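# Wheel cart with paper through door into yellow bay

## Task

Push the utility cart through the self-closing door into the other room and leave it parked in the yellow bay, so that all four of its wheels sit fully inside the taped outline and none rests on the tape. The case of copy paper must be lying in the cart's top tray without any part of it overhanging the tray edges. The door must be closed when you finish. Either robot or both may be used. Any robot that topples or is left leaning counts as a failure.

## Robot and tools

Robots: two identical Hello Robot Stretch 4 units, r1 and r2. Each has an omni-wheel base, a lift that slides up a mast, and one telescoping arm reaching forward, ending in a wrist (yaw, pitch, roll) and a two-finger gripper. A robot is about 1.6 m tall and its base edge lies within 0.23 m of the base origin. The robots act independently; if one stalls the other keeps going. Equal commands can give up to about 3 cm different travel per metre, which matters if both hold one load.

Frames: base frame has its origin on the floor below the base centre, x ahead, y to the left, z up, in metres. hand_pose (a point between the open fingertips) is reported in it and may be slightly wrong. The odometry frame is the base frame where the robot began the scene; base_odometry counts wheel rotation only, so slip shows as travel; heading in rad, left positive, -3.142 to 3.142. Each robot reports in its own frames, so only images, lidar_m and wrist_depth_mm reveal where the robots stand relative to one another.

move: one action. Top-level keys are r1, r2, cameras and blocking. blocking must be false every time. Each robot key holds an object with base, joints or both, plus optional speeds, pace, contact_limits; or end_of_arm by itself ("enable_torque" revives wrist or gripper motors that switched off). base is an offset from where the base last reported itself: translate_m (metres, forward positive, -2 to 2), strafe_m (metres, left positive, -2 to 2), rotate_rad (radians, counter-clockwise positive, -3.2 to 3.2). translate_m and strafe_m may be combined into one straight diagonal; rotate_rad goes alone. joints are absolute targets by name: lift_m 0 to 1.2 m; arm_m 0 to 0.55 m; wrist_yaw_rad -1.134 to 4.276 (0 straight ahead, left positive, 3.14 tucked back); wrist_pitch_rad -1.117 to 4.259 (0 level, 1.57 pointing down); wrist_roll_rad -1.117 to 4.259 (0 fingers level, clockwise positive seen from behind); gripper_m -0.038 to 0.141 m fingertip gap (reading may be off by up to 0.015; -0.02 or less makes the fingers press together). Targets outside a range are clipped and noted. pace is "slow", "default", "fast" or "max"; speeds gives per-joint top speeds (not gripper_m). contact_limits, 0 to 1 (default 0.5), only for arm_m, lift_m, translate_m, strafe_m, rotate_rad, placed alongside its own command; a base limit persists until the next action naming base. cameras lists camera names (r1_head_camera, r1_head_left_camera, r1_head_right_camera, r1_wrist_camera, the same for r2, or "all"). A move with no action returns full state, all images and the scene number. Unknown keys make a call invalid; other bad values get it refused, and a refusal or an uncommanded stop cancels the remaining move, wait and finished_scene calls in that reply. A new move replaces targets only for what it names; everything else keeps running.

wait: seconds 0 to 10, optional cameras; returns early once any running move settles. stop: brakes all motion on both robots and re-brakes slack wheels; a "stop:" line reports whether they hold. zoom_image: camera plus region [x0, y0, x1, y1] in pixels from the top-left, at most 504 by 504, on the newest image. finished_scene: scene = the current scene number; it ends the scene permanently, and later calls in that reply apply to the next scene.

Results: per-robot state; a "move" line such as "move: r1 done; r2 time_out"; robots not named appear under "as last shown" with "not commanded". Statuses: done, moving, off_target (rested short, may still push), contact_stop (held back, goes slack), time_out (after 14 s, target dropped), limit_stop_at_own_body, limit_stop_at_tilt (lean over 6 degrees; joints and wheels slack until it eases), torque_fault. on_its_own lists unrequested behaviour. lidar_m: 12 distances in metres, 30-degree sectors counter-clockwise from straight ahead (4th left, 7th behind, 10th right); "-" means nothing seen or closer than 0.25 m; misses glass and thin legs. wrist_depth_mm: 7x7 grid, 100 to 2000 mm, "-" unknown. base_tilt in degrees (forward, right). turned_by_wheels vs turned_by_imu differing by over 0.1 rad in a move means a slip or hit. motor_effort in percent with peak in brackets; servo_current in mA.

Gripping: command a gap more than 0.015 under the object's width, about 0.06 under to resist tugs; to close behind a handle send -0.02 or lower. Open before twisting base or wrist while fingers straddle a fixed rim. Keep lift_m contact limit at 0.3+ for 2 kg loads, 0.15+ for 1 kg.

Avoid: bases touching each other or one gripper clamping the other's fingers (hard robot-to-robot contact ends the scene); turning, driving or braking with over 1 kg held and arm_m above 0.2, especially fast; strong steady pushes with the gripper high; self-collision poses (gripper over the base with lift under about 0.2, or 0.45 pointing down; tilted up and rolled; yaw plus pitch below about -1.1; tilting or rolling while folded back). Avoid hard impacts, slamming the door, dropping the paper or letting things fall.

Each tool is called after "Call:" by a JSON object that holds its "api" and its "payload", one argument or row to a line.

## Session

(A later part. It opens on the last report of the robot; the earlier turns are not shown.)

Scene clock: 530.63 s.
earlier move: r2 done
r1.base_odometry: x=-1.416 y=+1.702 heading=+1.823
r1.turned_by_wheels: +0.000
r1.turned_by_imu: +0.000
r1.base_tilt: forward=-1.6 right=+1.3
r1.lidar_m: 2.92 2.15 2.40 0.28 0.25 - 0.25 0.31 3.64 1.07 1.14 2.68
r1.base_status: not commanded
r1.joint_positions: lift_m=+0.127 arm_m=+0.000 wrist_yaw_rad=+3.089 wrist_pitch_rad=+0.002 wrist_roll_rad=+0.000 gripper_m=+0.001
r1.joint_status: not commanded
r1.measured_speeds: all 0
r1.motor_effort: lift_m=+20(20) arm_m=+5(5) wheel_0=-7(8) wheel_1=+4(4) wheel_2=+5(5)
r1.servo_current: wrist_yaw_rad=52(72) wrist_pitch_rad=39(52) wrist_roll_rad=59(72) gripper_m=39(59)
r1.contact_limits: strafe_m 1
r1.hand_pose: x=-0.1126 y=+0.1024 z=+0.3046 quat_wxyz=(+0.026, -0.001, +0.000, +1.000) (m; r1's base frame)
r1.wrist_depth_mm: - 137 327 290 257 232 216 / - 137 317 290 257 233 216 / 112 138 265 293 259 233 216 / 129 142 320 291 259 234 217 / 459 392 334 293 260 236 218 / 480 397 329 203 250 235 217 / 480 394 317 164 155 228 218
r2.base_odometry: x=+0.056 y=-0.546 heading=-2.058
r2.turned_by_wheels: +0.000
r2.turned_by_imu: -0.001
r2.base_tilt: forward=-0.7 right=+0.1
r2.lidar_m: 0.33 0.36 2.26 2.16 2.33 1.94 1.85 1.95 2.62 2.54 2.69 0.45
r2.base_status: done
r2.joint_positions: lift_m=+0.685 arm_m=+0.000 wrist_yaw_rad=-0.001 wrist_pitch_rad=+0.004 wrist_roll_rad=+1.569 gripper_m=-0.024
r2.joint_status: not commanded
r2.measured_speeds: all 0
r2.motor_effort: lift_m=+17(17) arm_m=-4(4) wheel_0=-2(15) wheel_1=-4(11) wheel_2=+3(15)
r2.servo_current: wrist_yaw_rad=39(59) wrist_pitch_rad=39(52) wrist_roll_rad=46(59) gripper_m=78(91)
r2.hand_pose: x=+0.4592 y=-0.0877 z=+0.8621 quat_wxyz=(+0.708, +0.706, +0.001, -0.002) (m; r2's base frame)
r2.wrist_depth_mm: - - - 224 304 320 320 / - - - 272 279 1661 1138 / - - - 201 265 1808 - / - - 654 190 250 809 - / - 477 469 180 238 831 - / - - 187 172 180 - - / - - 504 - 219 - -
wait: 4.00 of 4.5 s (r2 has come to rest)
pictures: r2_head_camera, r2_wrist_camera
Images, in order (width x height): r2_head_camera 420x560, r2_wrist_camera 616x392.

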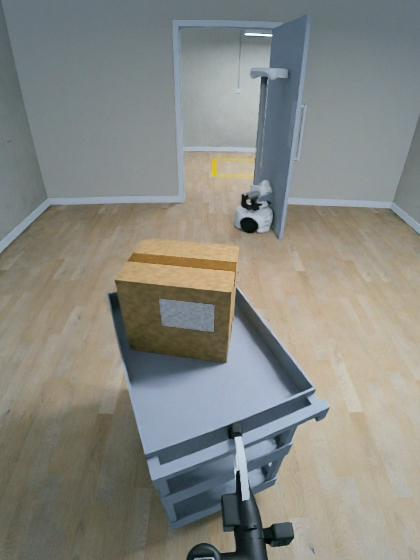

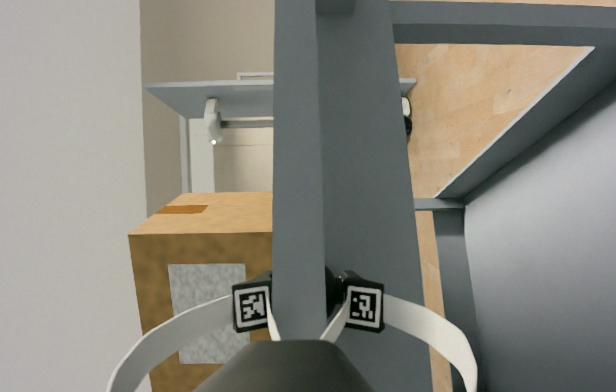

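Call:
{"api": "move", "payload": {
  "r2": {"base": {"strafe_m": 0.19}, "pace": "slow"},
  "blocking": false
}}

Call:
{"api": "wait", "payload": {
  "seconds": 2.8
}}

Call:
{"api": "wait", "payload": {
  "seconds": 0.3,
  "cameras": ["r2_head_camera", "r2_wrist_camera"]
}}

Scene clock: 575.47 s.
move: r2 moving
r1: as last shown
r1.lidar_m: 2.91 2.16 2.41 0.26 0.25 - 0.25 0.28 3.65 1.08 1.16 2.65
r1.servo_current: wrist_yaw_rad=52(65) wrist_pitch_rad=52(52) wrist_roll_rad=52(65) gripper_m=46(52)
r1.contact_limits: strafe_m 1
r1.wrist_depth_mm: - 137 330 290 257 231 215 / - 138 319 291 259 232 216 / 112 138 263 291 259 233 216 / 129 142 320 294 259 235 217 / 459 389 334 293 260 234 218 / 477 394 329 204 250 234 217 / 484 397 317 164 156 229 217
r2.base_odometry: x=+0.068 y=-0.552 heading=-2.058
r2.turned_by_wheels: +0.000
r2.turned_by_imu: +0.000
r2.base_tilt: forward=-0.7 right=+0.1
r2.lidar_m: 0.34 0.37 2.26 2.16 2.34 1.92 1.85 1.94 2.65 2.54 2.72 0.48
r2.base_status: strafe_m moving
r2.joint_positions: lift_m=+0.685 arm_m=+0.000 wrist_yaw_rad=-0.002 wrist_pitch_rad=+0.004 wrist_roll_rad=+1.569 gripper_m=-0.024
r2.joint_status: not commanded
r2.measured_speeds: translate_m=+0.001 strafe_m=+0.056 rotate_rad=-0.005 lift_m=+0.000 arm_m=+0.000 wrist_yaw_rad=-0.017 wrist_pitch_rad=+0.000 wrist_roll_rad=+0.000
r2.motor_effort: lift_m=+17(17) arm_m=-4(4) wheel_0=-9(9) wheel_1=+7(9) wheel_2=+0(3)
r2.servo_current: wrist_yaw_rad=46(59) wrist_pitch_rad=46(46) wrist_roll_rad=33(59) gripper_m=91(91)
r2.hand_pose: x=+0.4591 y=-0.0880 z=+0.8621 quat_wxyz=(+0.708, +0.706, +0.001, -0.002) (m; r2's base frame)
r2.wrist_depth_mm: - - - 289 309 322 322 / - - - 272 282 1708 1160 / - - - 201 266 1756 - / - - 683 190 250 820 - / - 484 473 181 238 820 - / - - 189 169 180 - - / - - 504 - 218 - -
pictures: none

Scene clock: 578.00 s.
earlier move: r2 done
r1.base_odometry: x=-1.416 y=+1.702 heading=+1.823
r1.turned_by_wheels: +0.000
r1.turned_by_imu: +0.000
r1.base_tilt: forward=-1.5 right=+1.3
r1.lidar_m: 2.89 2.20 2.70 0.28 0.25 - 0.25 0.29 3.62 1.10 1.16 2.67
r1.base_status: not commanded
r1.joint_positions: lift_m=+0.127 arm_m=+0.000 wrist_yaw_rad=+3.089 wrist_pitch_rad=+0.002 wrist_roll_rad=+0.000 gripper_m=+0.001
r1.joint_status: not commanded
r1.measured_speeds: all 0
r1.motor_effort: lift_m=+20(20) arm_m=+5(5) wheel_0=-7(8) wheel_1=+4(4) wheel_2=+5(5)
r1.servo_current: wrist_yaw_rad=65(72) wrist_pitch_rad=46(52) wrist_roll_rad=46(65) gripper_m=46(59)
r1.contact_limits: strafe_m 1
r1.hand_pose: x=-0.1126 y=+0.1024 z=+0.3046 quat_wxyz=(+0.026, -0.001, +0.000, +1.000) (m; r1's base frame)
r1.wrist_depth_mm: - 137 327 291 257 231 216 / - 137 320 290 258 233 217 / 112 138 265 291 259 232 216 / 129 143 322 291 260 234 217 / 466 389 332 293 259 234 218 / 477 392 329 203 248 234 217 / 480 394 317 165 156 227 218
r2.base_odometry: x=+0.224 y=-0.635 heading=-2.058
r2.turned_by_wheels: +0.000
r2.turned_by_imu: +0.000
r2.base_tilt: forward=-0.7 right=+0.0
r2.lidar_m: 0.36 0.38 2.07 1.96 2.14 1.88 1.83 1.95 2.77 2.73 2.89 0.43
r2.base_status: done
r2.joint_positions: lift_m=+0.685 arm_m=+0.000 wrist_yaw_rad=-0.005 wrist_pitch_rad=+0.004 wrist_roll_rad=+1.569 gripper_m=-0.024
r2.joint_status: not commanded
r2.measured_speeds: all 0
r2.motor_effort: lift_m=+17(17) arm_m=-4(4) wheel_0=-4(14) wheel_1=+5(10) wheel_2=+0(3)
r2.servo_current: wrist_yaw_rad=39(59) wrist_pitch_rad=46(52) wrist_roll_rad=52(65) gripper_m=78(91)
r2.hand_pose: x=+0.4589 y=-0.0888 z=+0.8621 quat_wxyz=(+0.708, +0.706, +0.000, -0.003) (m; r2's base frame)
r2.wrist_depth_mm: - - - 180 242 1661 1205 / - - - 178 239 1708 - / - - 585 175 237 831 - / - 477 469 233 235 842 - / - - 500 173 232 820 - / - - 186 170 179 - - / - - 591 - 229 - -
wait: 2.53 of 2.8 s (r2 has come to rest)
pictures: none

Scene clock: 578.30 s.
r1.base_odometry: x=-1.416 y=+1.702 heading=+1.823
r1.turned_by_wheels: +0.000
r1.turned_by_imu: +0.000
r1.base_tilt: forward=-1.6 right=+1.3
r1.lidar_m: 2.89 2.18 2.72 0.27 0.25 - 0.25 0.32 3.64 1.07 1.13 2.67
r1.base_status: not commanded
r1.joint_positions: lift_m=+0.127 arm_m=+0.000 wrist_yaw_rad=+3.089 wrist_pitch_rad=+0.002 wrist_roll_rad=+0.000 gripper_m=+0.001
r1.joint_status: not commanded
r1.measured_speeds: all 0
r1.motor_effort: lift_m=+20(20) arm_m=+4(5) wheel_0=-7(8) wheel_1=+4(4) wheel_2=+5(5)
r1.servo_current: wrist_yaw_rad=52(72) wrist_pitch_rad=52(52) wrist_roll_rad=39(65) gripper_m=46(59)
r1.contact_limits: strafe_m 1
r1.hand_pose: x=-0.1126 y=+0.1024 z=+0.3046 quat_wxyz=(+0.026, -0.001, +0.000, +1.000) (m; r1's base frame)
r1.wrist_depth_mm: - 137 329 289 257 231 215 / - 137 319 290 259 233 216 / 112 138 265 293 258 234 216 / 129 143 319 291 258 233 217 / 459 392 334 291 260 234 217 / 480 397 327 203 249 233 218 / 480 397 315 164 155 227 219
r2.base_odometry: x=+0.224 y=-0.635 heading=-2.058
r2.turned_by_wheels: +0.000
r2.turned_by_imu: +0.000
r2.base_tilt: forward=-0.7 right=+0.0
r2.lidar_m: 0.36 0.39 2.06 1.98 2.13 1.89 1.83 1.97 2.76 2.72 2.88 0.42
r2.base_status: done
r2.joint_positions: lift_m=+0.685 arm_m=+0.000 wrist_yaw_rad=-0.005 wrist_pitch_rad=+0.004 wrist_roll_rad=+1.569 gripper_m=-0.024
r2.joint_status: not commanded
r2.measured_speeds: all 0
r2.motor_effort: lift_m=+17(17) arm_m=-4(4) wheel_0=-4(14) wheel_1=+5(10) wheel_2=+0(3)
r2.servo_current: wrist_yaw_rad=46(59) wrist_pitch_rad=39(52) wrist_roll_rad=52(65) gripper_m=78(91)
r2.hand_pose: x=+0.4589 y=-0.0888 z=+0.8621 quat_wxyz=(+0.708, +0.706, +0.000, -0.003) (m; r2's base frame)
r2.wrist_depth_mm: - - - 180 242 1618 1229 / - - - 178 239 1661 - / - - 591 176 236 820 - / - 477 473 234 234 842 - / - - 504 173 233 831 - / - - 187 171 179 - - / - - 585 - 229 - -
wait: 0.30 s; at rest by 0.27 s
pictures: r2_head_camera, r2_wrist_camera
Images, in order (width x height): r2_head_camera 420x560, r2_wrist_camera 616x392.

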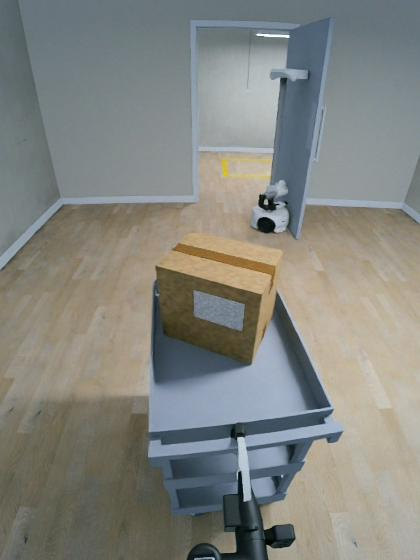

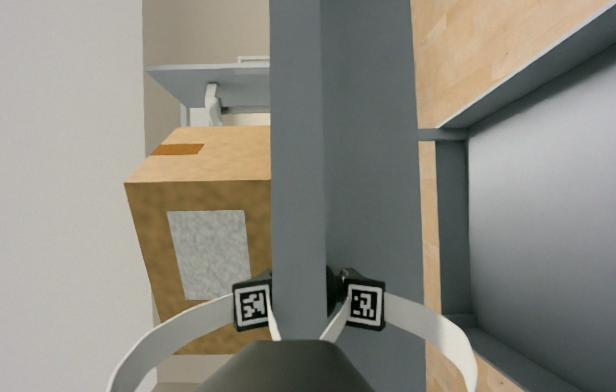

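Call:
{"api": "move", "payload": {
  "r2": {"joints": {"gripper_m": 0.12}},
  "blocking": false
}}

Call:
{"api": "wait", "payload": {
  "seconds": 2.0
}}

Call:
{"api": "move", "payload": {
  "r2": {"base": {"translate_m": -0.13}, "pace": "default"},
  "blocking": false
}}

Call:
{"api": "wait", "payload": {
  "seconds": 1.0,
  "cameras": ["r2_wrist_camera"]
}}

Call:
{"api": "move", "payload": {
  "r2": {"base": {"rotate_rad": 0.25}, "joints": {"gripper_m": 0.141, "wrist_roll_rad": 0.0, "wrist_yaw_rad": -0.337}, "pace": "default"},
  "blocking": false
}}

Call:
{"api": "wait", "payload": {
  "seconds": 1.6,
  "cameras": ["r2_wrist_camera", "r2_head_camera"]
}}

Scene clock: 601.03 s.
move: r2 moving
r1: as last shown
r1.base_tilt: forward=-1.5 right=+1.3
r1.lidar_m: 2.91 2.19 2.74 0.28 0.25 - 0.25 0.31 3.64 1.08 1.16 2.68
r1.motor_effort: lift_m=+20(20) arm_m=+5(5) wheel_0=-7(7) wheel_1=+4(4) wheel_2=+5(5)
r1.servo_current: wrist_yaw_rad=52(65) wrist_pitch_rad=46(46) wrist_roll_rad=46(59) gripper_m=46(52)
r1.contact_limits: strafe_m 1
r1.wrist_depth_mm: - 137 330 289 257 231 216 / - 137 317 291 258 232 216 / 112 138 264 291 259 233 216 / 129 143 322 293 259 234 217 / 462 392 334 293 260 235 217 / 477 392 329 203 249 234 219 / 484 397 317 164 156 228 218
r2.base_odometry: x=+0.224 y=-0.635 heading=-2.058
r2.turned_by_wheels: +0.000
r2.turned_by_imu: +0.001
r2.base_tilt: forward=-0.6 right=+0.1
r2.lidar_m: 0.36 0.42 2.05 1.96 2.13 1.91 1.85 1.97 2.76 2.73 2.91 0.43
r2.base_status: not commanded
r2.joint_positions: lift_m=+0.685 arm_m=+0.000 wrist_yaw_rad=-0.005 wrist_pitch_rad=+0.004 wrist_roll_rad=+1.569 gripper_m=+0.002
r2.joint_status: gripper_m moving
r2.measured_speeds: all 0
r2.motor_effort: lift_m=+17(17) arm_m=-4(4) wheel_0=-4(4) wheel_1=+5(5) wheel_2=+0(0)
r2.servo_current: wrist_yaw_rad=46(59) wrist_pitch_rad=46(46) wrist_roll_rad=39(59) gripper_m=91(98)
r2.hand_pose: x=+0.4589 y=-0.0888 z=+0.8621 quat_wxyz=(+0.708, +0.706, +0.000, -0.003) (m; r2's base frame)
r2.wrist_depth_mm: - - - 183 245 1618 1229 / - - - 182 242 1661 - / - - 591 180 240 831 - / - 484 469 178 238 831 - / - - 504 176 236 820 - / - - 190 175 183 - - / - - 597 - 231 1661 -
pictures: none

Scene clock: 602.73 s.
earlier move: r2 done
r1.base_odometry: x=-1.416 y=+1.702 heading=+1.823
r1.turned_by_wheels: +0.000
r1.turned_by_imu: +0.000
r1.base_tilt: forward=-1.6 right=+1.3
r1.lidar_m: 2.94 2.18 2.75 0.26 0.25 - 0.25 0.30 3.64 1.08 1.19 2.67
r1.base_status: not commanded
r1.joint_positions: lift_m=+0.127 arm_m=+0.000 wrist_yaw_rad=+3.089 wrist_pitch_rad=+0.002 wrist_roll_rad=+0.000 gripper_m=+0.001
r1.joint_status: not commanded
r1.measured_speeds: all 0
r1.motor_effort: lift_m=+20(20) arm_m=+4(5) wheel_0=-7(8) wheel_1=+4(4) wheel_2=+5(5)
r1.servo_current: wrist_yaw_rad=52(78) wrist_pitch_rad=33(52) wrist_roll_rad=39(65) gripper_m=46(52)
r1.contact_limits: strafe_m 1
r1.hand_pose: x=-0.1126 y=+0.1024 z=+0.3046 quat_wxyz=(+0.026, -0.001, +0.000, +1.000) (m; r1's base frame)
r1.wrist_depth_mm: - 137 330 289 258 232 216 / - 137 319 291 259 233 216 / 112 138 265 291 258 233 216 / 129 142 322 293 259 235 217 / 462 392 336 294 260 234 218 / 480 394 329 202 249 236 219 / 480 394 317 164 156 229 217
r2.base_odometry: x=+0.224 y=-0.635 heading=-2.058
r2.turned_by_wheels: +0.000
r2.turned_by_imu: +0.000
r2.base_tilt: forward=-0.7 right=+0.1
r2.lidar_m: 0.38 0.42 2.07 1.96 2.14 1.87 1.84 1.95 2.75 2.75 2.91 0.45
r2.base_status: not commanded
r2.joint_positions: lift_m=+0.685 arm_m=+0.000 wrist_yaw_rad=-0.005 wrist_pitch_rad=+0.004 wrist_roll_rad=+1.569 gripper_m=+0.120
r2.joint_status: all done
r2.measured_speeds: all 0
r2.motor_effort: lift_m=+17(17) arm_m=-3(4) wheel_0=-3(4) wheel_1=+5(6) wheel_2=+0(0)
r2.servo_current: wrist_yaw_rad=52(59) wrist_pitch_rad=46(46) wrist_roll_rad=46(65) gripper_m=52(124)
r2.hand_pose: x=+0.4589 y=-0.0888 z=+0.8621 quat_wxyz=(+0.708, +0.706, +0.000, -0.003) (m; r2's base frame)
r2.wrist_depth_mm: - - - 255 257 1576 1229 / - - - 253 254 1661 - / - - 609 190 251 809 - / - - 488 189 248 854 - / - - 508 187 247 842 - / - - 195 185 191 - - / - - - - - 1756 -
wait: 1.70 of 2 s (r2 has come to rest)
pictures: none

Scene clock: 603.23 s.
move: r2 moving
r1: as last shown
r1.base_tilt: forward=-1.5 right=+1.3
r1.lidar_m: 2.90 2.19 2.72 0.27 0.25 - 0.25 0.29 3.64 1.07 1.14 2.67
r1.motor_effort: lift_m=+20(20) arm_m=+5(5) wheel_0=-7(8) wheel_1=+4(4) wheel_2=+5(5)
r1.servo_current: wrist_yaw_rad=52(59) wrist_pitch_rad=39(52) wrist_roll_rad=33(59) gripper_m=46(52)
r1.contact_limits: strafe_m 1
r1.wrist_depth_mm: - 137 330 291 257 232 215 / - 137 319 291 258 233 216 / 112 138 264 291 259 232 217 / 129 143 320 290 260 232 216 / 459 387 336 293 262 233 217 / 477 394 329 203 248 235 218 / 477 394 317 163 156 228 218
r2.base_odometry: x=+0.238 y=-0.607 heading=-2.058
r2.turned_by_wheels: +0.000
r2.turned_by_imu: +0.000
r2.base_tilt: forward=-0.7 right=+0.1
r2.lidar_m: 0.41 0.46 2.10 1.95 2.15 1.88 1.79 1.91 2.69 2.74 2.89 0.48
r2.base_status: translate_m moving
r2.joint_positions: lift_m=+0.685 arm_m=+0.000 wrist_yaw_rad=-0.003 wrist_pitch_rad=+0.002 wrist_roll_rad=+1.569 gripper_m=+0.120
r2.joint_status: not commanded
r2.measured_speeds: translate_m=-0.124 strafe_m=+0.001 rotate_rad=+0.002 lift_m=+0.000 arm_m=+0.000 wrist_yaw_rad=+0.000 wrist_pitch_rad=+0.000 wrist_roll_rad=+0.000
r2.motor_effort: lift_m=+17(17) arm_m=-4(4) wheel_0=-4(9) wheel_1=-6(10) wheel_2=+11(13)
r2.servo_current: wrist_yaw_rad=46(59) wrist_pitch_rad=33(46) wrist_roll_rad=52(52) gripper_m=52(52)
r2.hand_pose: x=+0.4590 y=-0.0882 z=+0.8626 quat_wxyz=(+0.708, +0.706, +0.000, -0.002) (m; r2's base frame)
r2.wrist_depth_mm: - - - 279 282 1708 1229 / - - - 277 279 1863 - / - - 621 274 273 854 - / - - 508 273 273 878 - / - - 544 271 272 854 - / - - 201 211 213 - - / - - - - - 1863 -
pictures: none

Scene clock: 604.23 s.
earlier move: r2 moving
r1.base_odometry: x=-1.416 y=+1.702 heading=+1.823
r1.turned_by_wheels: +0.000
r1.turned_by_imu: +0.000
r1.base_tilt: forward=-1.6 right=+1.3
r1.lidar_m: 2.89 2.18 2.74 0.26 0.25 - 0.25 0.29 3.64 1.07 1.16 2.68
r1.base_status: not commanded
r1.joint_positions: lift_m=+0.127 arm_m=+0.000 wrist_yaw_rad=+3.089 wrist_pitch_rad=+0.002 wrist_roll_rad=+0.000 gripper_m=+0.001
r1.joint_status: not commanded
r1.measured_speeds: all 0
r1.motor_effort: lift_m=+20(20) arm_m=+5(5) wheel_0=-7(8) wheel_1=+4(4) wheel_2=+5(5)
r1.servo_current: wrist_yaw_rad=59(72) wrist_pitch_rad=39(52) wrist_roll_rad=59(65) gripper_m=46(52)
r1.contact_limits: strafe_m 1
r1.hand_pose: x=-0.1126 y=+0.1024 z=+0.3046 quat_wxyz=(+0.026, -0.001, +0.000, +1.000) (m; r1's base frame)
r1.wrist_depth_mm: - 137 330 289 257 231 215 / - 137 319 290 259 232 216 / 112 138 265 293 259 233 216 / 129 142 320 290 260 234 218 / 462 392 334 291 260 234 218 / 477 397 325 202 249 234 217 / 477 394 317 164 155 228 218
r2.base_odometry: x=+0.284 y=-0.520 heading=-2.058
r2.turned_by_wheels: +0.000
r2.turned_by_imu: +0.000
r2.base_tilt: forward=-0.7 right=+0.0
r2.lidar_m: 0.52 2.73 2.05 1.98 2.12 1.77 1.71 1.80 2.57 2.73 2.90 0.55
r2.base_status: translate_m moving
r2.joint_positions: lift_m=+0.685 arm_m=+0.000 wrist_yaw_rad=-0.003 wrist_pitch_rad=+0.002 wrist_roll_rad=+1.569 gripper_m=+0.120
r2.joint_status: not commanded
r2.measured_speeds: all 0
r2.motor_effort: lift_m=+17(17) arm_m=-4(4) wheel_0=-1(9) wheel_1=-3(10) wheel_2=+5(13)
r2.servo_current: wrist_yaw_rad=46(59) wrist_pitch_rad=39(46) wrist_roll_rad=39(52) gripper_m=52(59)
r2.hand_pose: x=+0.4590 y=-0.0882 z=+0.8626 quat_wxyz=(+0.708, +0.706, +0.000, -0.002) (m; r2's base frame)
r2.wrist_depth_mm: - - - 370 392 407 402 / - - - 384 - 1708 - / - - - 379 379 - - / - - 609 375 377 - - / - - 654 370 370 - - / - - 200 309 198 - - / - - - - - 1921 -
wait: 1.00 s; no rest
pictures: r2_wrist_camera
Images, in order (width x height): r2_wrist_camera 616x392.

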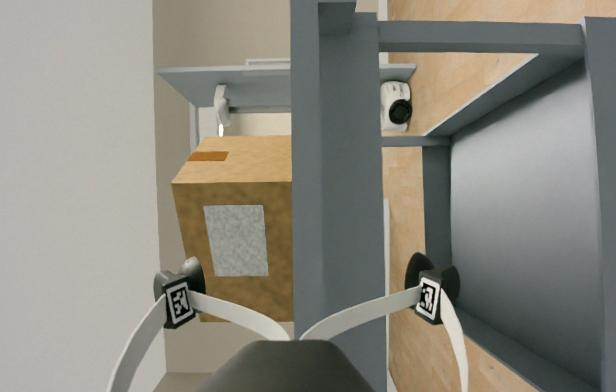

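Scene clock: 604.73 s.
earlier move: r2 done
move: r2 moving
r1: as last shown
r1.lidar_m: 2.90 2.18 2.79 0.26 0.25 - 0.25 0.32 3.64 1.06 1.15 2.68
r1.servo_current: wrist_yaw_rad=46(65) wrist_pitch_rad=33(52) wrist_roll_rad=39(59) gripper_m=46(59)
r1.contact_limits: strafe_m 1
r1.wrist_depth_mm: - 137 330 290 259 231 216 / - 137 320 290 258 232 216 / 112 138 265 293 258 232 216 / 129 143 319 291 259 233 216 / 466 392 334 291 260 234 217 / 477 394 329 202 248 234 218 / 484 394 317 164 156 228 217
r2.base_odometry: x=+0.285 y=-0.520 heading=-1.851
r2.turned_by_wheels: +0.207
r2.turned_by_imu: +0.202
r2.base_tilt: forward=-0.7 right=+0.0
r2.lidar_m: 0.53 2.38 1.98 1.97 2.02 1.71 1.71 2.00 2.75 2.73 3.17 0.55
r2.base_status: rotate_rad moving
r2.joint_positions: lift_m=+0.685 arm_m=+0.000 wrist_yaw_rad=-0.332 wrist_pitch_rad=+0.002 wrist_roll_rad=+0.981 gripper_m=+0.132
r2.joint_status: wrist_yaw_rad moving; wrist_roll_rad moving; gripper_m moving
r2.measured_speeds: translate_m=+0.001 strafe_m=+0.001 rotate_rad=+0.439 lift_m=+0.000 arm_m=+0.000 wrist_yaw_rad=-0.120 wrist_pitch_rad=+0.000 wrist_roll_rad=-1.820
r2.motor_effort: lift_m=+17(17) arm_m=-3(4) wheel_0=-4(9) wheel_1=-5(10) wheel_2=-6(11)
r2.servo_current: wrist_yaw_rad=78(130) wrist_pitch_rad=39(46) wrist_roll_rad=65(91) gripper_m=72(117)
r2.hand_pose: x=+0.4151 y=-0.1766 z=+0.8626 quat_wxyz=(+0.870, +0.465, -0.077, -0.146) (m; r2's base frame)
r2.wrist_depth_mm: - - - - - - - / - - - - 377 - 1808 / - - - - 418 442 1537 / - - 640 627 410 - 436 / - - 661 392 397 - - / - - 676 327 195 - - / - - - - - - -
pictures: none

Scene clock: 605.73 s.
earlier move: r2 done
r1.base_odometry: x=-1.416 y=+1.702 heading=+1.823
r1.turned_by_wheels: +0.000
r1.turned_by_imu: +0.000
r1.base_tilt: forward=-1.5 right=+1.3
r1.lidar_m: 2.91 2.18 2.74 0.27 0.25 - 0.25 0.28 3.64 1.07 1.16 2.68
r1.base_status: not commanded
r1.joint_positions: lift_m=+0.127 arm_m=+0.000 wrist_yaw_rad=+3.089 wrist_pitch_rad=+0.002 wrist_roll_rad=+0.000 gripper_m=+0.001
r1.joint_status: not commanded
r1.measured_speeds: all 0
r1.motor_effort: lift_m=+20(20) arm_m=+5(5) wheel_0=-7(8) wheel_1=+4(4) wheel_2=+5(5)
r1.servo_current: wrist_yaw_rad=39(65) wrist_pitch_rad=46(52) wrist_roll_rad=33(59) gripper_m=46(59)
r1.contact_limits: strafe_m 1
r1.hand_pose: x=-0.1126 y=+0.1024 z=+0.3046 quat_wxyz=(+0.026, -0.001, +0.000, +1.000) (m; r1's base frame)
r1.wrist_depth_mm: - 137 332 289 257 232 216 / - 138 319 291 258 232 216 / 112 138 264 290 259 234 216 / 129 143 320 293 259 234 217 / 462 389 334 290 260 236 218 / 480 394 325 203 249 234 218 / 480 397 317 164 156 228 219
r2.base_odometry: x=+0.285 y=-0.520 heading=-1.809
r2.turned_by_wheels: +0.042
r2.turned_by_imu: +0.041
r2.base_tilt: forward=-0.7 right=+0.1
r2.lidar_m: 0.52 2.31 1.98 1.97 1.96 1.70 1.71 2.05 2.71 2.73 3.25 0.53
r2.base_status: done
r2.joint_positions: lift_m=+0.685 arm_m=+0.000 wrist_yaw_rad=-0.334 wrist_pitch_rad=+0.002 wrist_roll_rad=+0.002 gripper_m=+0.141
r2.joint_status: all done
r2.measured_speeds: all 0
r2.motor_effort: lift_m=+17(17) arm_m=-4(4) wheel_0=-3(9) wheel_1=-3(10) wheel_2=-5(11)
r2.servo_current: wrist_yaw_rad=59(130) wrist_pitch_rad=46(46) wrist_roll_rad=52(104) gripper_m=52(117)
r2.hand_pose: x=+0.4147 y=-0.1772 z=+0.8626 quat_wxyz=(+0.986, +0.001, +0.001, -0.166) (m; r2's base frame)
r2.wrist_depth_mm: - - - - - - - / - - - - - - - / - - 715 640 - - - / - - 723 640 820 - - / - 307 315 330 334 349 357 / - 303 373 382 392 415 - / 1983 1708 1756 - - 1756 1808
wait: 1.00 of 1.6 s (r2 has come to rest)
pictures: r2_head_camera, r2_wrist_camera
Images, in order (width x height): r2_head_camera 420x560, r2_wrist_camera 616x392.

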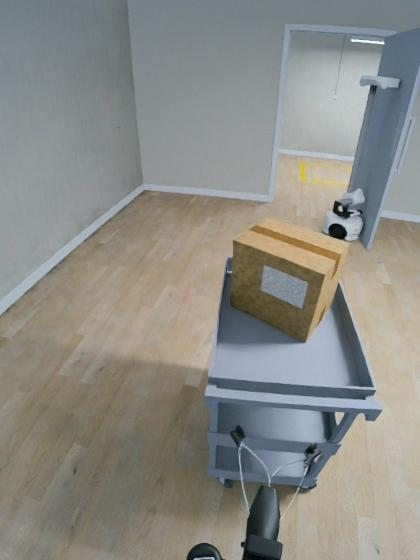

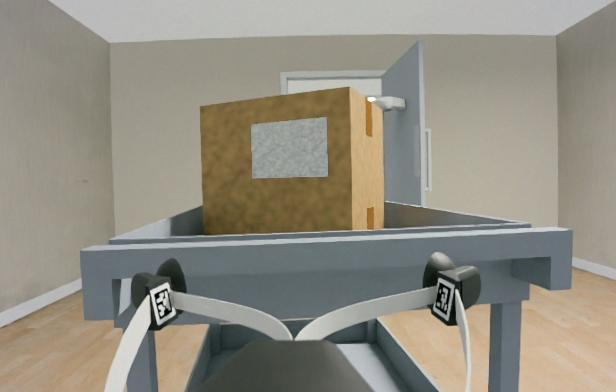

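Call:
{"api": "move", "payload": {
  "r2": {"base": {"translate_m": 0.595, "strafe_m": -0.177}, "joints": {"lift_m": 0.677}, "pace": "slow", "contact_limits": {"translate_m": 0.7}},
  "blocking": false
}}

Call:
{"api": "wait", "payload": {
  "seconds": 3,
  "cameras": ["r2_wrist_camera"]
}}

Call:
{"api": "wait", "payload": {
  "seconds": 2.0,
  "cameras": ["r2_wrist_camera", "r2_head_camera"]
}}

Scene clock: 616.03 s.
move: r2 moving
r1: as last shown
r1.lidar_m: 2.90 2.17 2.77 0.26 0.25 - 0.25 0.27 3.65 1.06 1.16 2.68
r1.motor_effort: lift_m=+20(20) arm_m=+4(5) wheel_0=-7(8) wheel_1=+4(4) wheel_2=+5(5)
r1.servo_current: wrist_yaw_rad=52(65) wrist_pitch_rad=46(46) wrist_roll_rad=52(52) gripper_m=46(59)
r1.contact_limits: strafe_m 1
r1.wrist_depth_mm: - 137 330 290 257 231 215 / - 138 317 290 259 233 217 / 112 138 264 291 258 233 215 / 129 142 320 291 258 234 216 / 459 389 336 293 260 234 216 / 473 392 327 204 249 234 219 / 480 397 317 164 156 228 217
r2.base_odometry: x=+0.278 y=-0.531 heading=-1.809
r2.turned_by_wheels: +0.000
r2.turned_by_imu: +0.001
r2.base_tilt: forward=-0.7 right=+0.1
r2.lidar_m: 0.49 2.31 1.97 1.97 2.02 1.72 1.71 2.05 2.74 2.74 0.62 0.54
r2.base_status: translate_m moving; strafe_m moving
r2.joint_positions: lift_m=+0.677 arm_m=+0.000 wrist_yaw_rad=-0.334 wrist_pitch_rad=+0.002 wrist_roll_rad=+0.002 gripper_m=+0.141
r2.joint_status: lift_m moving
r2.measured_speeds: translate_m=+0.048 strafe_m=-0.014 rotate_rad=-0.001 lift_m=+0.000 arm_m=+0.000 wrist_yaw_rad=+0.000 wrist_pitch_rad=+0.000 wrist_roll_rad=+0.000
r2.motor_effort: lift_m=+13(16) arm_m=-3(4) wheel_0=+7(8) wheel_1=+6(6) wheel_2=-9(11)
r2.servo_current: wrist_yaw_rad=59(65) wrist_pitch_rad=33(46) wrist_roll_rad=52(59) gripper_m=52(59)
r2.contact_limits: translate_m 0.7
r2.hand_pose: x=+0.4147 y=-0.1772 z=+0.8548 quat_wxyz=(+0.986, +0.001, +0.001, -0.166) (m; r2's base frame)
r2.wrist_depth_mm: - - - - - - - / - - - - - - - / - - 707 634 - - - / - - 699 634 798 - - / - 297 306 315 334 332 342 / - 291 359 166 379 407 - / 1863 1756 1808 - 1863 1708 1808
pictures: none

Scene clock: 619.03 s.
earlier move: r2 moving
r1.base_odometry: x=-1.416 y=+1.702 heading=+1.823
r1.turned_by_wheels: +0.000
r1.turned_by_imu: +0.000
r1.base_tilt: forward=-1.6 right=+1.3
r1.lidar_m: 2.91 2.01 5.08 0.25 0.25 - 0.25 0.29 3.65 1.09 1.16 2.67
r1.base_status: not commanded
r1.joint_positions: lift_m=+0.127 arm_m=+0.000 wrist_yaw_rad=+3.089 wrist_pitch_rad=+0.002 wrist_roll_rad=+0.000 gripper_m=+0.001
r1.joint_status: not commanded
r1.measured_speeds: all 0
r1.motor_effort: lift_m=+20(20) arm_m=+5(5) wheel_0=-7(8) wheel_1=+4(4) wheel_2=+5(5)
r1.servo_current: wrist_yaw_rad=33(65) wrist_pitch_rad=46(52) wrist_roll_rad=59(65) gripper_m=39(59)
r1.contact_limits: strafe_m 1
r1.hand_pose: x=-0.1126 y=+0.1024 z=+0.3046 quat_wxyz=(+0.026, -0.001, +0.000, +1.000) (m; r1's base frame)
r1.wrist_depth_mm: - 137 330 290 257 232 215 / - 138 319 291 259 231 217 / 112 138 264 291 259 233 216 / 129 142 320 291 259 234 217 / 459 392 334 293 260 235 217 / 477 392 327 203 249 236 217 / 480 397 315 164 155 228 218
r2.base_odometry: x=+0.133 y=-0.781 heading=-1.809
r2.turned_by_wheels: +0.000
r2.turned_by_imu: +0.001
r2.base_tilt: forward=-0.7 right=+0.0
r2.lidar_m: 0.48 2.30 1.99 1.98 2.29 2.03 2.00 2.37 2.74 2.74 3.23 0.45
r2.base_status: translate_m moving; strafe_m moving
r2.joint_positions: lift_m=+0.677 arm_m=+0.000 wrist_yaw_rad=-0.336 wrist_pitch_rad=+0.002 wrist_roll_rad=+0.002 gripper_m=+0.141
r2.joint_status: all done
r2.measured_speeds: translate_m=+0.093 strafe_m=-0.028 rotate_rad=-0.006 lift_m=+0.000 arm_m=+0.000 wrist_yaw_rad=+0.000 wrist_pitch_rad=+0.000 wrist_roll_rad=+0.000
r2.motor_effort: lift_m=+14(16) arm_m=+5(5) wheel_0=+4(16) wheel_1=+5(8) wheel_2=-9(14)
r2.servo_current: wrist_yaw_rad=52(65) wrist_pitch_rad=39(46) wrist_roll_rad=46(65) gripper_m=52(59)
r2.contact_limits: translate_m 0.7
r2.hand_pose: x=+0.4143 y=-0.1775 z=+0.8548 quat_wxyz=(+0.986, +0.001, +0.001, -0.167) (m; r2's base frame)
r2.wrist_depth_mm: - - - - - - - / - - 647 554 - - - / - - 603 544 - - - / - - 603 544 - - - / 249 247 243 241 240 238 - / 309 244 217 242 240 237 - / 1808 1921 - - - 307 1756
wait: 3.00 s; no rest
pictures: r2_wrist_camera
Images, in order (width x height): r2_wrist_camera 616x392.

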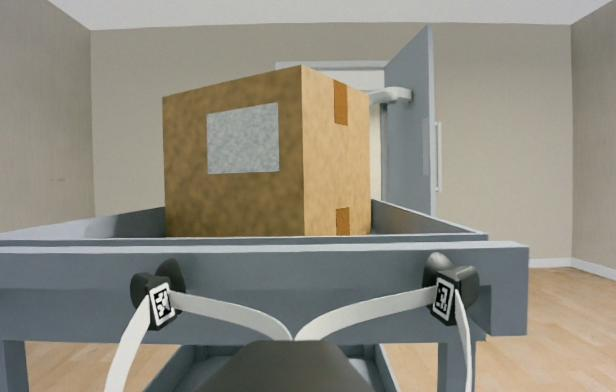

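Scene clock: 621.03 s.
earlier move: r2 moving
r1.base_odometry: x=-1.416 y=+1.702 heading=+1.823
r1.turned_by_wheels: +0.000
r1.turned_by_imu: +0.000
r1.base_tilt: forward=-1.6 right=+1.3
r1.lidar_m: 2.89 1.80 5.08 0.28 0.25 - 0.25 0.29 3.65 1.08 1.15 2.67
r1.base_status: not commanded
r1.joint_positions: lift_m=+0.127 arm_m=+0.000 wrist_yaw_rad=+3.089 wrist_pitch_rad=+0.002 wrist_roll_rad=+0.000 gripper_m=+0.001
r1.joint_status: not commanded
r1.measured_speeds: all 0
r1.motor_effort: lift_m=+20(20) arm_m=+5(5) wheel_0=-7(8) wheel_1=+4(4) wheel_2=+5(5)
r1.servo_current: wrist_yaw_rad=52(65) wrist_pitch_rad=46(52) wrist_roll_rad=52(65) gripper_m=46(59)
r1.contact_limits: strafe_m 1
r1.hand_pose: x=-0.1126 y=+0.1024 z=+0.3046 quat_wxyz=(+0.026, -0.001, +0.000, +1.000) (m; r1's base frame)
r1.wrist_depth_mm: - 137 332 289 258 231 215 / - 138 317 290 259 232 216 / 112 138 264 291 259 233 217 / 129 142 320 291 259 234 217 / 459 389 332 293 260 235 217 / 477 392 329 203 250 235 218 / 480 397 315 164 156 229 218
r2.base_odometry: x=+0.032 y=-0.954 heading=-1.809
r2.turned_by_wheels: +0.000
r2.turned_by_imu: +0.000
r2.base_tilt: forward=-0.6 right=+0.1
r2.lidar_m: 0.46 0.54 1.98 1.99 2.38 2.21 2.23 2.65 2.74 2.75 3.27 0.46
r2.base_status: translate_m moving; strafe_m moving
r2.joint_positions: lift_m=+0.677 arm_m=+0.000 wrist_yaw_rad=-0.336 wrist_pitch_rad=+0.002 wrist_roll_rad=+0.002 gripper_m=+0.141
r2.joint_status: all done
r2.measured_speeds: translate_m=+0.097 strafe_m=-0.031 rotate_rad=+0.004 lift_m=+0.000 arm_m=+0.000 wrist_yaw_rad=+0.000 wrist_pitch_rad=+0.000 wrist_roll_rad=+0.000
r2.motor_effort: lift_m=+14(16) arm_m=+5(5) wheel_0=+10(16) wheel_1=+5(8) wheel_2=-10(14)
r2.servo_current: wrist_yaw_rad=39(65) wrist_pitch_rad=39(46) wrist_roll_rad=46(65) gripper_m=46(59)
r2.contact_limits: translate_m 0.7
r2.hand_pose: x=+0.4143 y=-0.1776 z=+0.8548 quat_wxyz=(+0.986, +0.001, +0.001, -0.167) (m; r2's base frame)
r2.wrist_depth_mm: - - - - - - - / - - 585 683 - - - / - - 569 585 - - - / - - 564 615 - - - / 249 247 244 241 239 - - / 307 212 243 241 239 239 - / 1808 1808 - - - 1756 1756
wait: 2.00 s; no rest
pictures: r2_head_camera, r2_wrist_camera
Images, in order (width x height): r2_head_camera 420x560, r2_wrist_camera 616x392.

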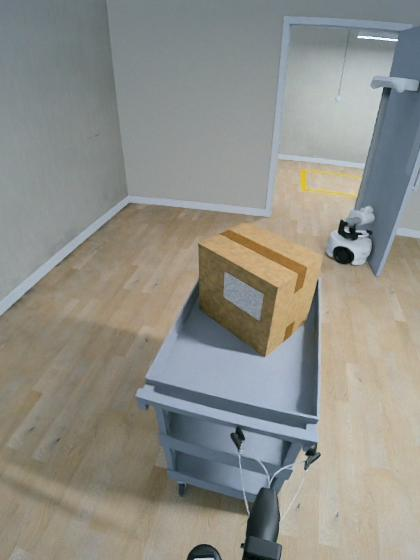

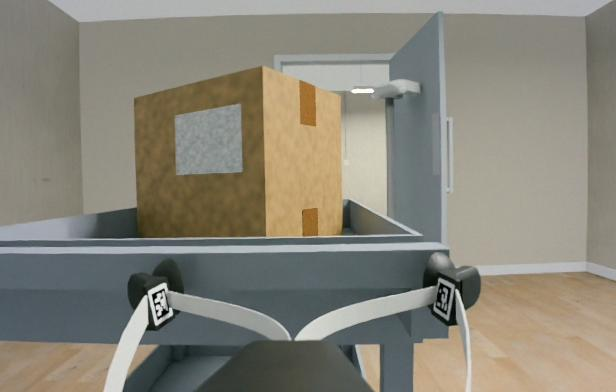

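Call:
{"api": "wait", "payload": {
  "seconds": 0.1,
  "cameras": ["r2_wrist_camera", "r2_head_camera"]
}}

Scene clock: 638.17 s.
earlier move: r2 done
r1.base_odometry: x=-1.416 y=+1.702 heading=+1.823
r1.turned_by_wheels: +0.000
r1.turned_by_imu: +0.000
r1.base_tilt: forward=-1.6 right=+1.3
r1.lidar_m: 2.91 1.70 5.08 0.26 0.25 - 0.25 0.28 3.62 1.09 1.17 2.66
r1.base_status: not commanded
r1.joint_positions: lift_m=+0.127 arm_m=+0.000 wrist_yaw_rad=+3.089 wrist_pitch_rad=+0.002 wrist_roll_rad=+0.000 gripper_m=+0.001
r1.joint_status: not commanded
r1.measured_speeds: all 0
r1.motor_effort: lift_m=+20(20) arm_m=+5(5) wheel_0=-7(8) wheel_1=+4(4) wheel_2=+5(5)
r1.servo_current: wrist_yaw_rad=33(65) wrist_pitch_rad=39(52) wrist_roll_rad=39(65) gripper_m=52(59)
r1.contact_limits: strafe_m 1
r1.hand_pose: x=-0.1126 y=+0.1024 z=+0.3046 quat_wxyz=(+0.026, -0.001, +0.000, +1.000) (m; r1's base frame)
r1.wrist_depth_mm: - 137 330 289 258 233 216 / - 137 317 290 258 231 216 / 112 138 264 291 258 233 216 / 129 143 322 291 258 235 217 / 459 392 332 294 259 234 217 / 477 394 329 202 249 235 219 / 480 394 315 164 155 228 217
r2.base_odometry: x=-0.028 y=-1.056 heading=-1.809
r2.turned_by_wheels: +0.000
r2.turned_by_imu: +0.001
r2.base_tilt: forward=-0.6 right=+0.1
r2.lidar_m: 0.49 0.59 2.01 1.97 2.39 2.33 2.35 2.78 2.73 2.75 3.23 0.45
r2.base_status: done
r2.joint_positions: lift_m=+0.677 arm_m=+0.000 wrist_yaw_rad=-0.336 wrist_pitch_rad=+0.002 wrist_roll_rad=+0.002 gripper_m=+0.141
r2.joint_status: all done
r2.measured_speeds: all 0
r2.motor_effort: lift_m=+14(16) arm_m=+4(5) wheel_0=+4(16) wheel_1=+4(8) wheel_2=-4(14)
r2.servo_current: wrist_yaw_rad=52(65) wrist_pitch_rad=39(46) wrist_roll_rad=52(65) gripper_m=46(59)
r2.contact_limits: translate_m 0.7
r2.hand_pose: x=+0.4143 y=-0.1776 z=+0.8548 quat_wxyz=(+0.986, +0.001, +0.001, -0.167) (m; r2's base frame)
r2.wrist_depth_mm: - - - - - - - / - - 554 - - - - / - 661 539 654 - - - / - 676 549 661 - - - / 251 247 245 239 297 - - / 310 214 217 240 239 - - / 1808 1661 - - 1921 1756 1808
wait: 0.00 of 0.1 s (r2 has come to rest)
pictures: r2_head_camera, r2_wrist_camera
Images, in order (width x height): r2_head_camera 420x560, r2_wrist_camera 616x392.

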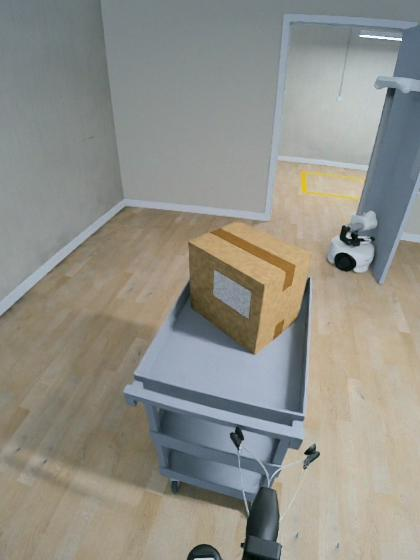

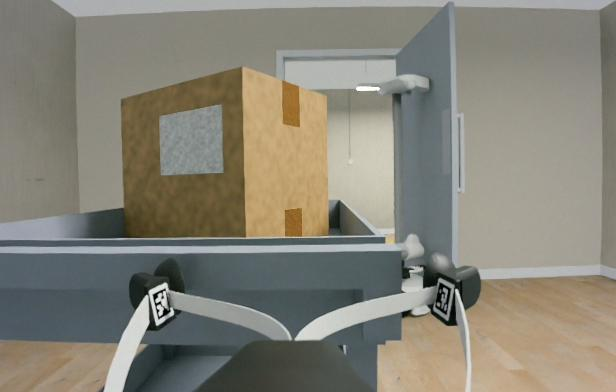

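Call:
{"api": "move", "payload": {
  "r2": {"base": {"translate_m": -0.029, "strafe_m": 0.151}, "joints": {"lift_m": 0.682}, "pace": "default"},
  "blocking": false
}}

Call:
{"api": "wait", "payload": {
  "seconds": 0.5
}}

Call:
{"api": "move", "payload": {
  "r2": {"joints": {"wrist_roll_rad": 1.57, "wrist_yaw_rad": -0.25, "gripper_m": 0.1}},
  "blocking": false
}}

Call:
{"api": "wait", "payload": {
  "seconds": 1.3,
  "cameras": ["r2_wrist_camera", "r2_head_camera"]
}}

Scene clock: 664.73 s.
move: r2 moving
r1: as last shown
r1.base_tilt: forward=-1.5 right=+1.3
r1.lidar_m: 2.89 1.72 5.08 0.25 0.25 - 0.25 0.31 3.65 1.08 1.17 2.68
r1.servo_current: wrist_yaw_rad=52(59) wrist_pitch_rad=39(52) wrist_roll_rad=52(59) gripper_m=52(52)
r1.contact_limits: strafe_m 1
r1.wrist_depth_mm: - 138 330 289 258 232 216 / - 138 319 290 259 232 216 / 112 138 264 293 259 232 216 / 129 142 320 294 260 234 216 / 462 389 336 291 260 236 217 / 477 392 329 202 249 234 218 / 484 397 319 164 155 227 218
r2.base_odometry: x=+0.005 y=-1.058 heading=-1.808
r2.turned_by_wheels: +0.001
r2.turned_by_imu: +0.001
r2.base_tilt: forward=-0.7 right=+0.1
r2.lidar_m: 0.49 0.59 1.93 1.97 2.39 2.32 2.34 2.77 2.76 2.75 3.27 0.48
r2.base_status: translate_m moving; strafe_m moving
r2.joint_positions: lift_m=+0.682 arm_m=+0.000 wrist_yaw_rad=-0.336 wrist_pitch_rad=+0.002 wrist_roll_rad=+0.002 gripper_m=+0.141
r2.joint_status: lift_m moving
r2.measured_speeds: translate_m=-0.025 strafe_m=+0.126 rotate_rad=+0.001 lift_m=+0.000 arm_m=+0.000 wrist_yaw_rad=+0.000 wrist_pitch_rad=+0.000 wrist_roll_rad=+0.000
r2.motor_effort: lift_m=+23(24) arm_m=+4(5) wheel_0=-13(13) wheel_1=+10(11) wheel_2=+7(7)
r2.servo_current: wrist_yaw_rad=39(52) wrist_pitch_rad=39(46) wrist_roll_rad=39(59) gripper_m=59(59)
r2.hand_pose: x=+0.4143 y=-0.1776 z=+0.8592 quat_wxyz=(+0.986, +0.001, +0.001, -0.167) (m; r2's base frame)
r2.wrist_depth_mm: - - - - - - - / - - 621 - - - - / - - 574 627 - - - / - - 585 627 - - - / 276 272 268 264 254 - - / 322 219 256 255 253 - - / 1983 1808 - - - 1756 1863
pictures: none

Scene clock: 665.23 s.
earlier move: r2 moving
r1.base_odometry: x=-1.416 y=+1.702 heading=+1.823
r1.turned_by_wheels: +0.000
r1.turned_by_imu: +0.000
r1.base_tilt: forward=-1.6 right=+1.3
r1.lidar_m: 2.88 1.74 5.09 0.27 0.25 - 0.25 0.28 3.64 1.07 1.16 2.67
r1.base_status: not commanded
r1.joint_positions: lift_m=+0.127 arm_m=+0.000 wrist_yaw_rad=+3.089 wrist_pitch_rad=+0.002 wrist_roll_rad=+0.000 gripper_m=+0.001
r1.joint_status: not commanded
r1.measured_speeds: all 0
r1.motor_effort: lift_m=+20(20) arm_m=+5(5) wheel_0=-7(8) wheel_1=+4(4) wheel_2=+5(5)
r1.servo_current: wrist_yaw_rad=46(59) wrist_pitch_rad=46(52) wrist_roll_rad=46(59) gripper_m=46(52)
r1.contact_limits: strafe_m 1
r1.hand_pose: x=-0.1126 y=+0.1024 z=+0.3046 quat_wxyz=(+0.026, -0.001, +0.000, +1.000) (m; r1's base frame)
r1.wrist_depth_mm: - 137 330 289 257 232 215 / - 138 319 291 259 232 216 / 112 138 265 291 259 233 216 / 129 143 320 291 260 233 217 / 459 387 334 291 260 234 217 / 473 394 329 202 250 234 218 / 480 397 317 164 155 228 218
r2.base_odometry: x=+0.090 y=-1.062 heading=-1.808
r2.turned_by_wheels: +0.000
r2.turned_by_imu: +0.000
r2.base_tilt: forward=-0.7 right=+0.1
r2.lidar_m: 0.52 2.18 1.89 1.88 2.27 2.28 2.29 2.74 2.84 2.83 3.37 0.48
r2.base_status: translate_m moving; strafe_m moving
r2.joint_positions: lift_m=+0.682 arm_m=+0.000 wrist_yaw_rad=-0.336 wrist_pitch_rad=+0.002 wrist_roll_rad=+0.002 gripper_m=+0.141
r2.joint_status: all done
r2.measured_speeds: translate_m=-0.028 strafe_m=+0.142 rotate_rad=+0.000 lift_m=+0.000 arm_m=+0.000 wrist_yaw_rad=+0.000 wrist_pitch_rad=+0.000 wrist_roll_rad=+0.000
r2.motor_effort: lift_m=+21(24) arm_m=+5(5) wheel_0=-3(13) wheel_1=+3(11) wheel_2=+4(9)
r2.servo_current: wrist_yaw_rad=39(59) wrist_pitch_rad=33(46) wrist_roll_rad=33(59) gripper_m=52(59)
r2.hand_pose: x=+0.4143 y=-0.1776 z=+0.8593 quat_wxyz=(+0.986, +0.001, +0.001, -0.167) (m; r2's base frame)
r2.wrist_depth_mm: - - - - - - - / - - - - - - - / - - 676 609 - - - / - - 683 603 - - - / 303 303 298 297 294 291 - / 366 217 357 355 353 204 - / 387 1863 - - 1863 1618 1863
wait: 0.50 s; no rest
pictures: none

Scene clock: 665.73 s.
earlier move: r2 moving
move: r2 moving
r1: as last shown
r1.lidar_m: 2.91 1.74 5.08 0.27 0.25 - 0.25 0.29 3.64 1.09 1.19 2.67
r1.motor_effort: lift_m=+20(20) arm_m=+4(5) wheel_0=-7(8) wheel_1=+4(4) wheel_2=+5(5)
r1.servo_current: wrist_yaw_rad=46(59) wrist_pitch_rad=39(52) wrist_roll_rad=52(52) gripper_m=39(52)
r1.contact_limits: strafe_m 1
r1.wrist_depth_mm: - 137 330 286 257 232 215 / - 137 319 289 258 233 217 / 112 138 264 290 259 233 216 / 129 143 320 293 259 234 216 / 462 392 334 291 262 235 217 / 477 394 327 203 248 235 219 / 484 397 317 164 156 227 218
r2.base_odometry: x=+0.126 y=-1.063 heading=-1.808
r2.turned_by_wheels: +0.000
r2.turned_by_imu: +0.000
r2.base_tilt: forward=-0.6 right=+0.1
r2.lidar_m: 0.53 2.13 1.87 1.87 2.25 2.25 2.23 2.68 2.85 2.87 3.43 0.49
r2.base_status: translate_m moving; strafe_m moving
r2.joint_positions: lift_m=+0.682 arm_m=+0.000 wrist_yaw_rad=-0.253 wrist_pitch_rad=+0.002 wrist_roll_rad=+0.589 gripper_m=+0.129
r2.joint_status: wrist_yaw_rad moving; wrist_roll_rad moving; gripper_m moving
r2.measured_speeds: translate_m=-0.002 strafe_m=+0.010 rotate_rad=+0.000 lift_m=+0.000 arm_m=+0.000 wrist_yaw_rad=+0.000 wrist_pitch_rad=+0.000 wrist_roll_rad=+1.820
r2.motor_effort: lift_m=+21(21) arm_m=+5(5) wheel_0=-2(3) wheel_1=+1(4) wheel_2=+5(8)
r2.servo_current: wrist_yaw_rad=59(98) wrist_pitch_rad=39(46) wrist_roll_rad=65(111) gripper_m=117(117)
r2.hand_pose: x=+0.4282 y=-0.1568 z=+0.8593 quat_wxyz=(+0.949, +0.288, -0.035, -0.121) (m; r2's base frame)
r2.wrist_depth_mm: - - - - - - - / - - - 647 - - - / - - 723 603 715 293 286 / - - 750 621 303 353 1808 / - - - 312 359 1808 357 / - - 315 370 193 683 634 / - 353 389 - - - -
pictures: none

Scene clock: 666.73 s.
earlier move: r2 done
r1.base_odometry: x=-1.416 y=+1.702 heading=+1.823
r1.turned_by_wheels: +0.000
r1.turned_by_imu: +0.000
r1.base_tilt: forward=-1.6 right=+1.3
r1.lidar_m: 2.89 1.73 5.08 0.26 0.25 - 0.25 0.31 3.65 1.06 1.16 2.66
r1.base_status: not commanded
r1.joint_positions: lift_m=+0.127 arm_m=+0.000 wrist_yaw_rad=+3.089 wrist_pitch_rad=+0.002 wrist_roll_rad=+0.000 gripper_m=+0.001
r1.joint_status: not commanded
r1.measured_speeds: all 0
r1.motor_effort: lift_m=+20(20) arm_m=+5(5) wheel_0=-7(8) wheel_1=+4(4) wheel_2=+5(5)
r1.servo_current: wrist_yaw_rad=39(59) wrist_pitch_rad=46(52) wrist_roll_rad=26(72) gripper_m=46(52)
r1.contact_limits: strafe_m 1
r1.hand_pose: x=-0.1126 y=+0.1024 z=+0.3046 quat_wxyz=(+0.026, -0.001, +0.000, +1.000) (m; r1's base frame)
r1.wrist_depth_mm: - 137 330 289 258 231 215 / - 137 320 290 258 233 216 / 112 138 264 290 258 233 217 / 129 143 317 293 258 233 218 / 459 389 334 293 260 234 217 / 473 392 329 202 248 235 217 / 480 397 320 163 156 228 217
r2.base_odometry: x=+0.126 y=-1.063 heading=-1.808
r2.turned_by_wheels: +0.000
r2.turned_by_imu: +0.000
r2.base_tilt: forward=-0.7 right=+0.0
r2.lidar_m: 0.53 2.13 1.84 1.85 2.25 2.26 2.25 2.71 2.87 2.87 3.39 0.52
r2.base_status: done
r2.joint_positions: lift_m=+0.682 arm_m=+0.000 wrist_yaw_rad=-0.253 wrist_pitch_rad=+0.002 wrist_roll_rad=+1.568 gripper_m=+0.100
r2.joint_status: all done
r2.measured_speeds: all 0
r2.motor_effort: lift_m=+21(21) arm_m=+5(5) wheel_0=-1(3) wheel_1=+2(4) wheel_2=+5(8)
r2.servo_current: wrist_yaw_rad=46(98) wrist_pitch_rad=46(46) wrist_roll_rad=39(111) gripper_m=52(137)
r2.hand_pose: x=+0.4282 y=-0.1568 z=+0.8593 quat_wxyz=(+0.702, +0.701, -0.088, -0.090) (m; r2's base frame)
r2.wrist_depth_mm: - - - 327 355 370 368 / - - - 355 - 1576 - / - - 661 359 - - - / - - 609 364 - - - / - - 676 368 373 - - / - - 193 317 192 - - / - - - - - 1863 -
wait: 1.00 of 1.3 s (r2 has come to rest)
pictures: r2_head_camera, r2_wrist_camera
Images, in order (width x height): r2_head_camera 420x560, r2_wrist_camera 616x392.

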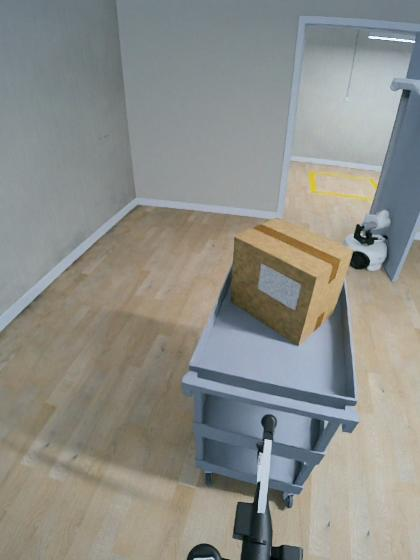

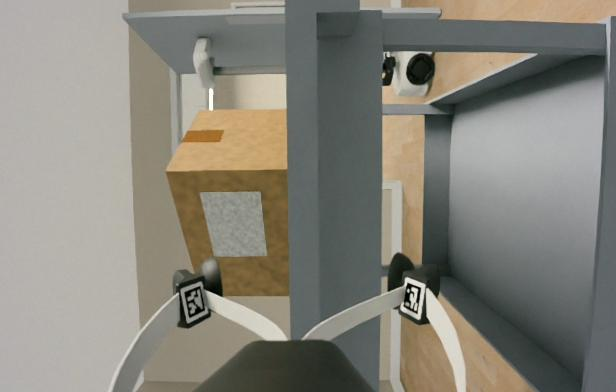

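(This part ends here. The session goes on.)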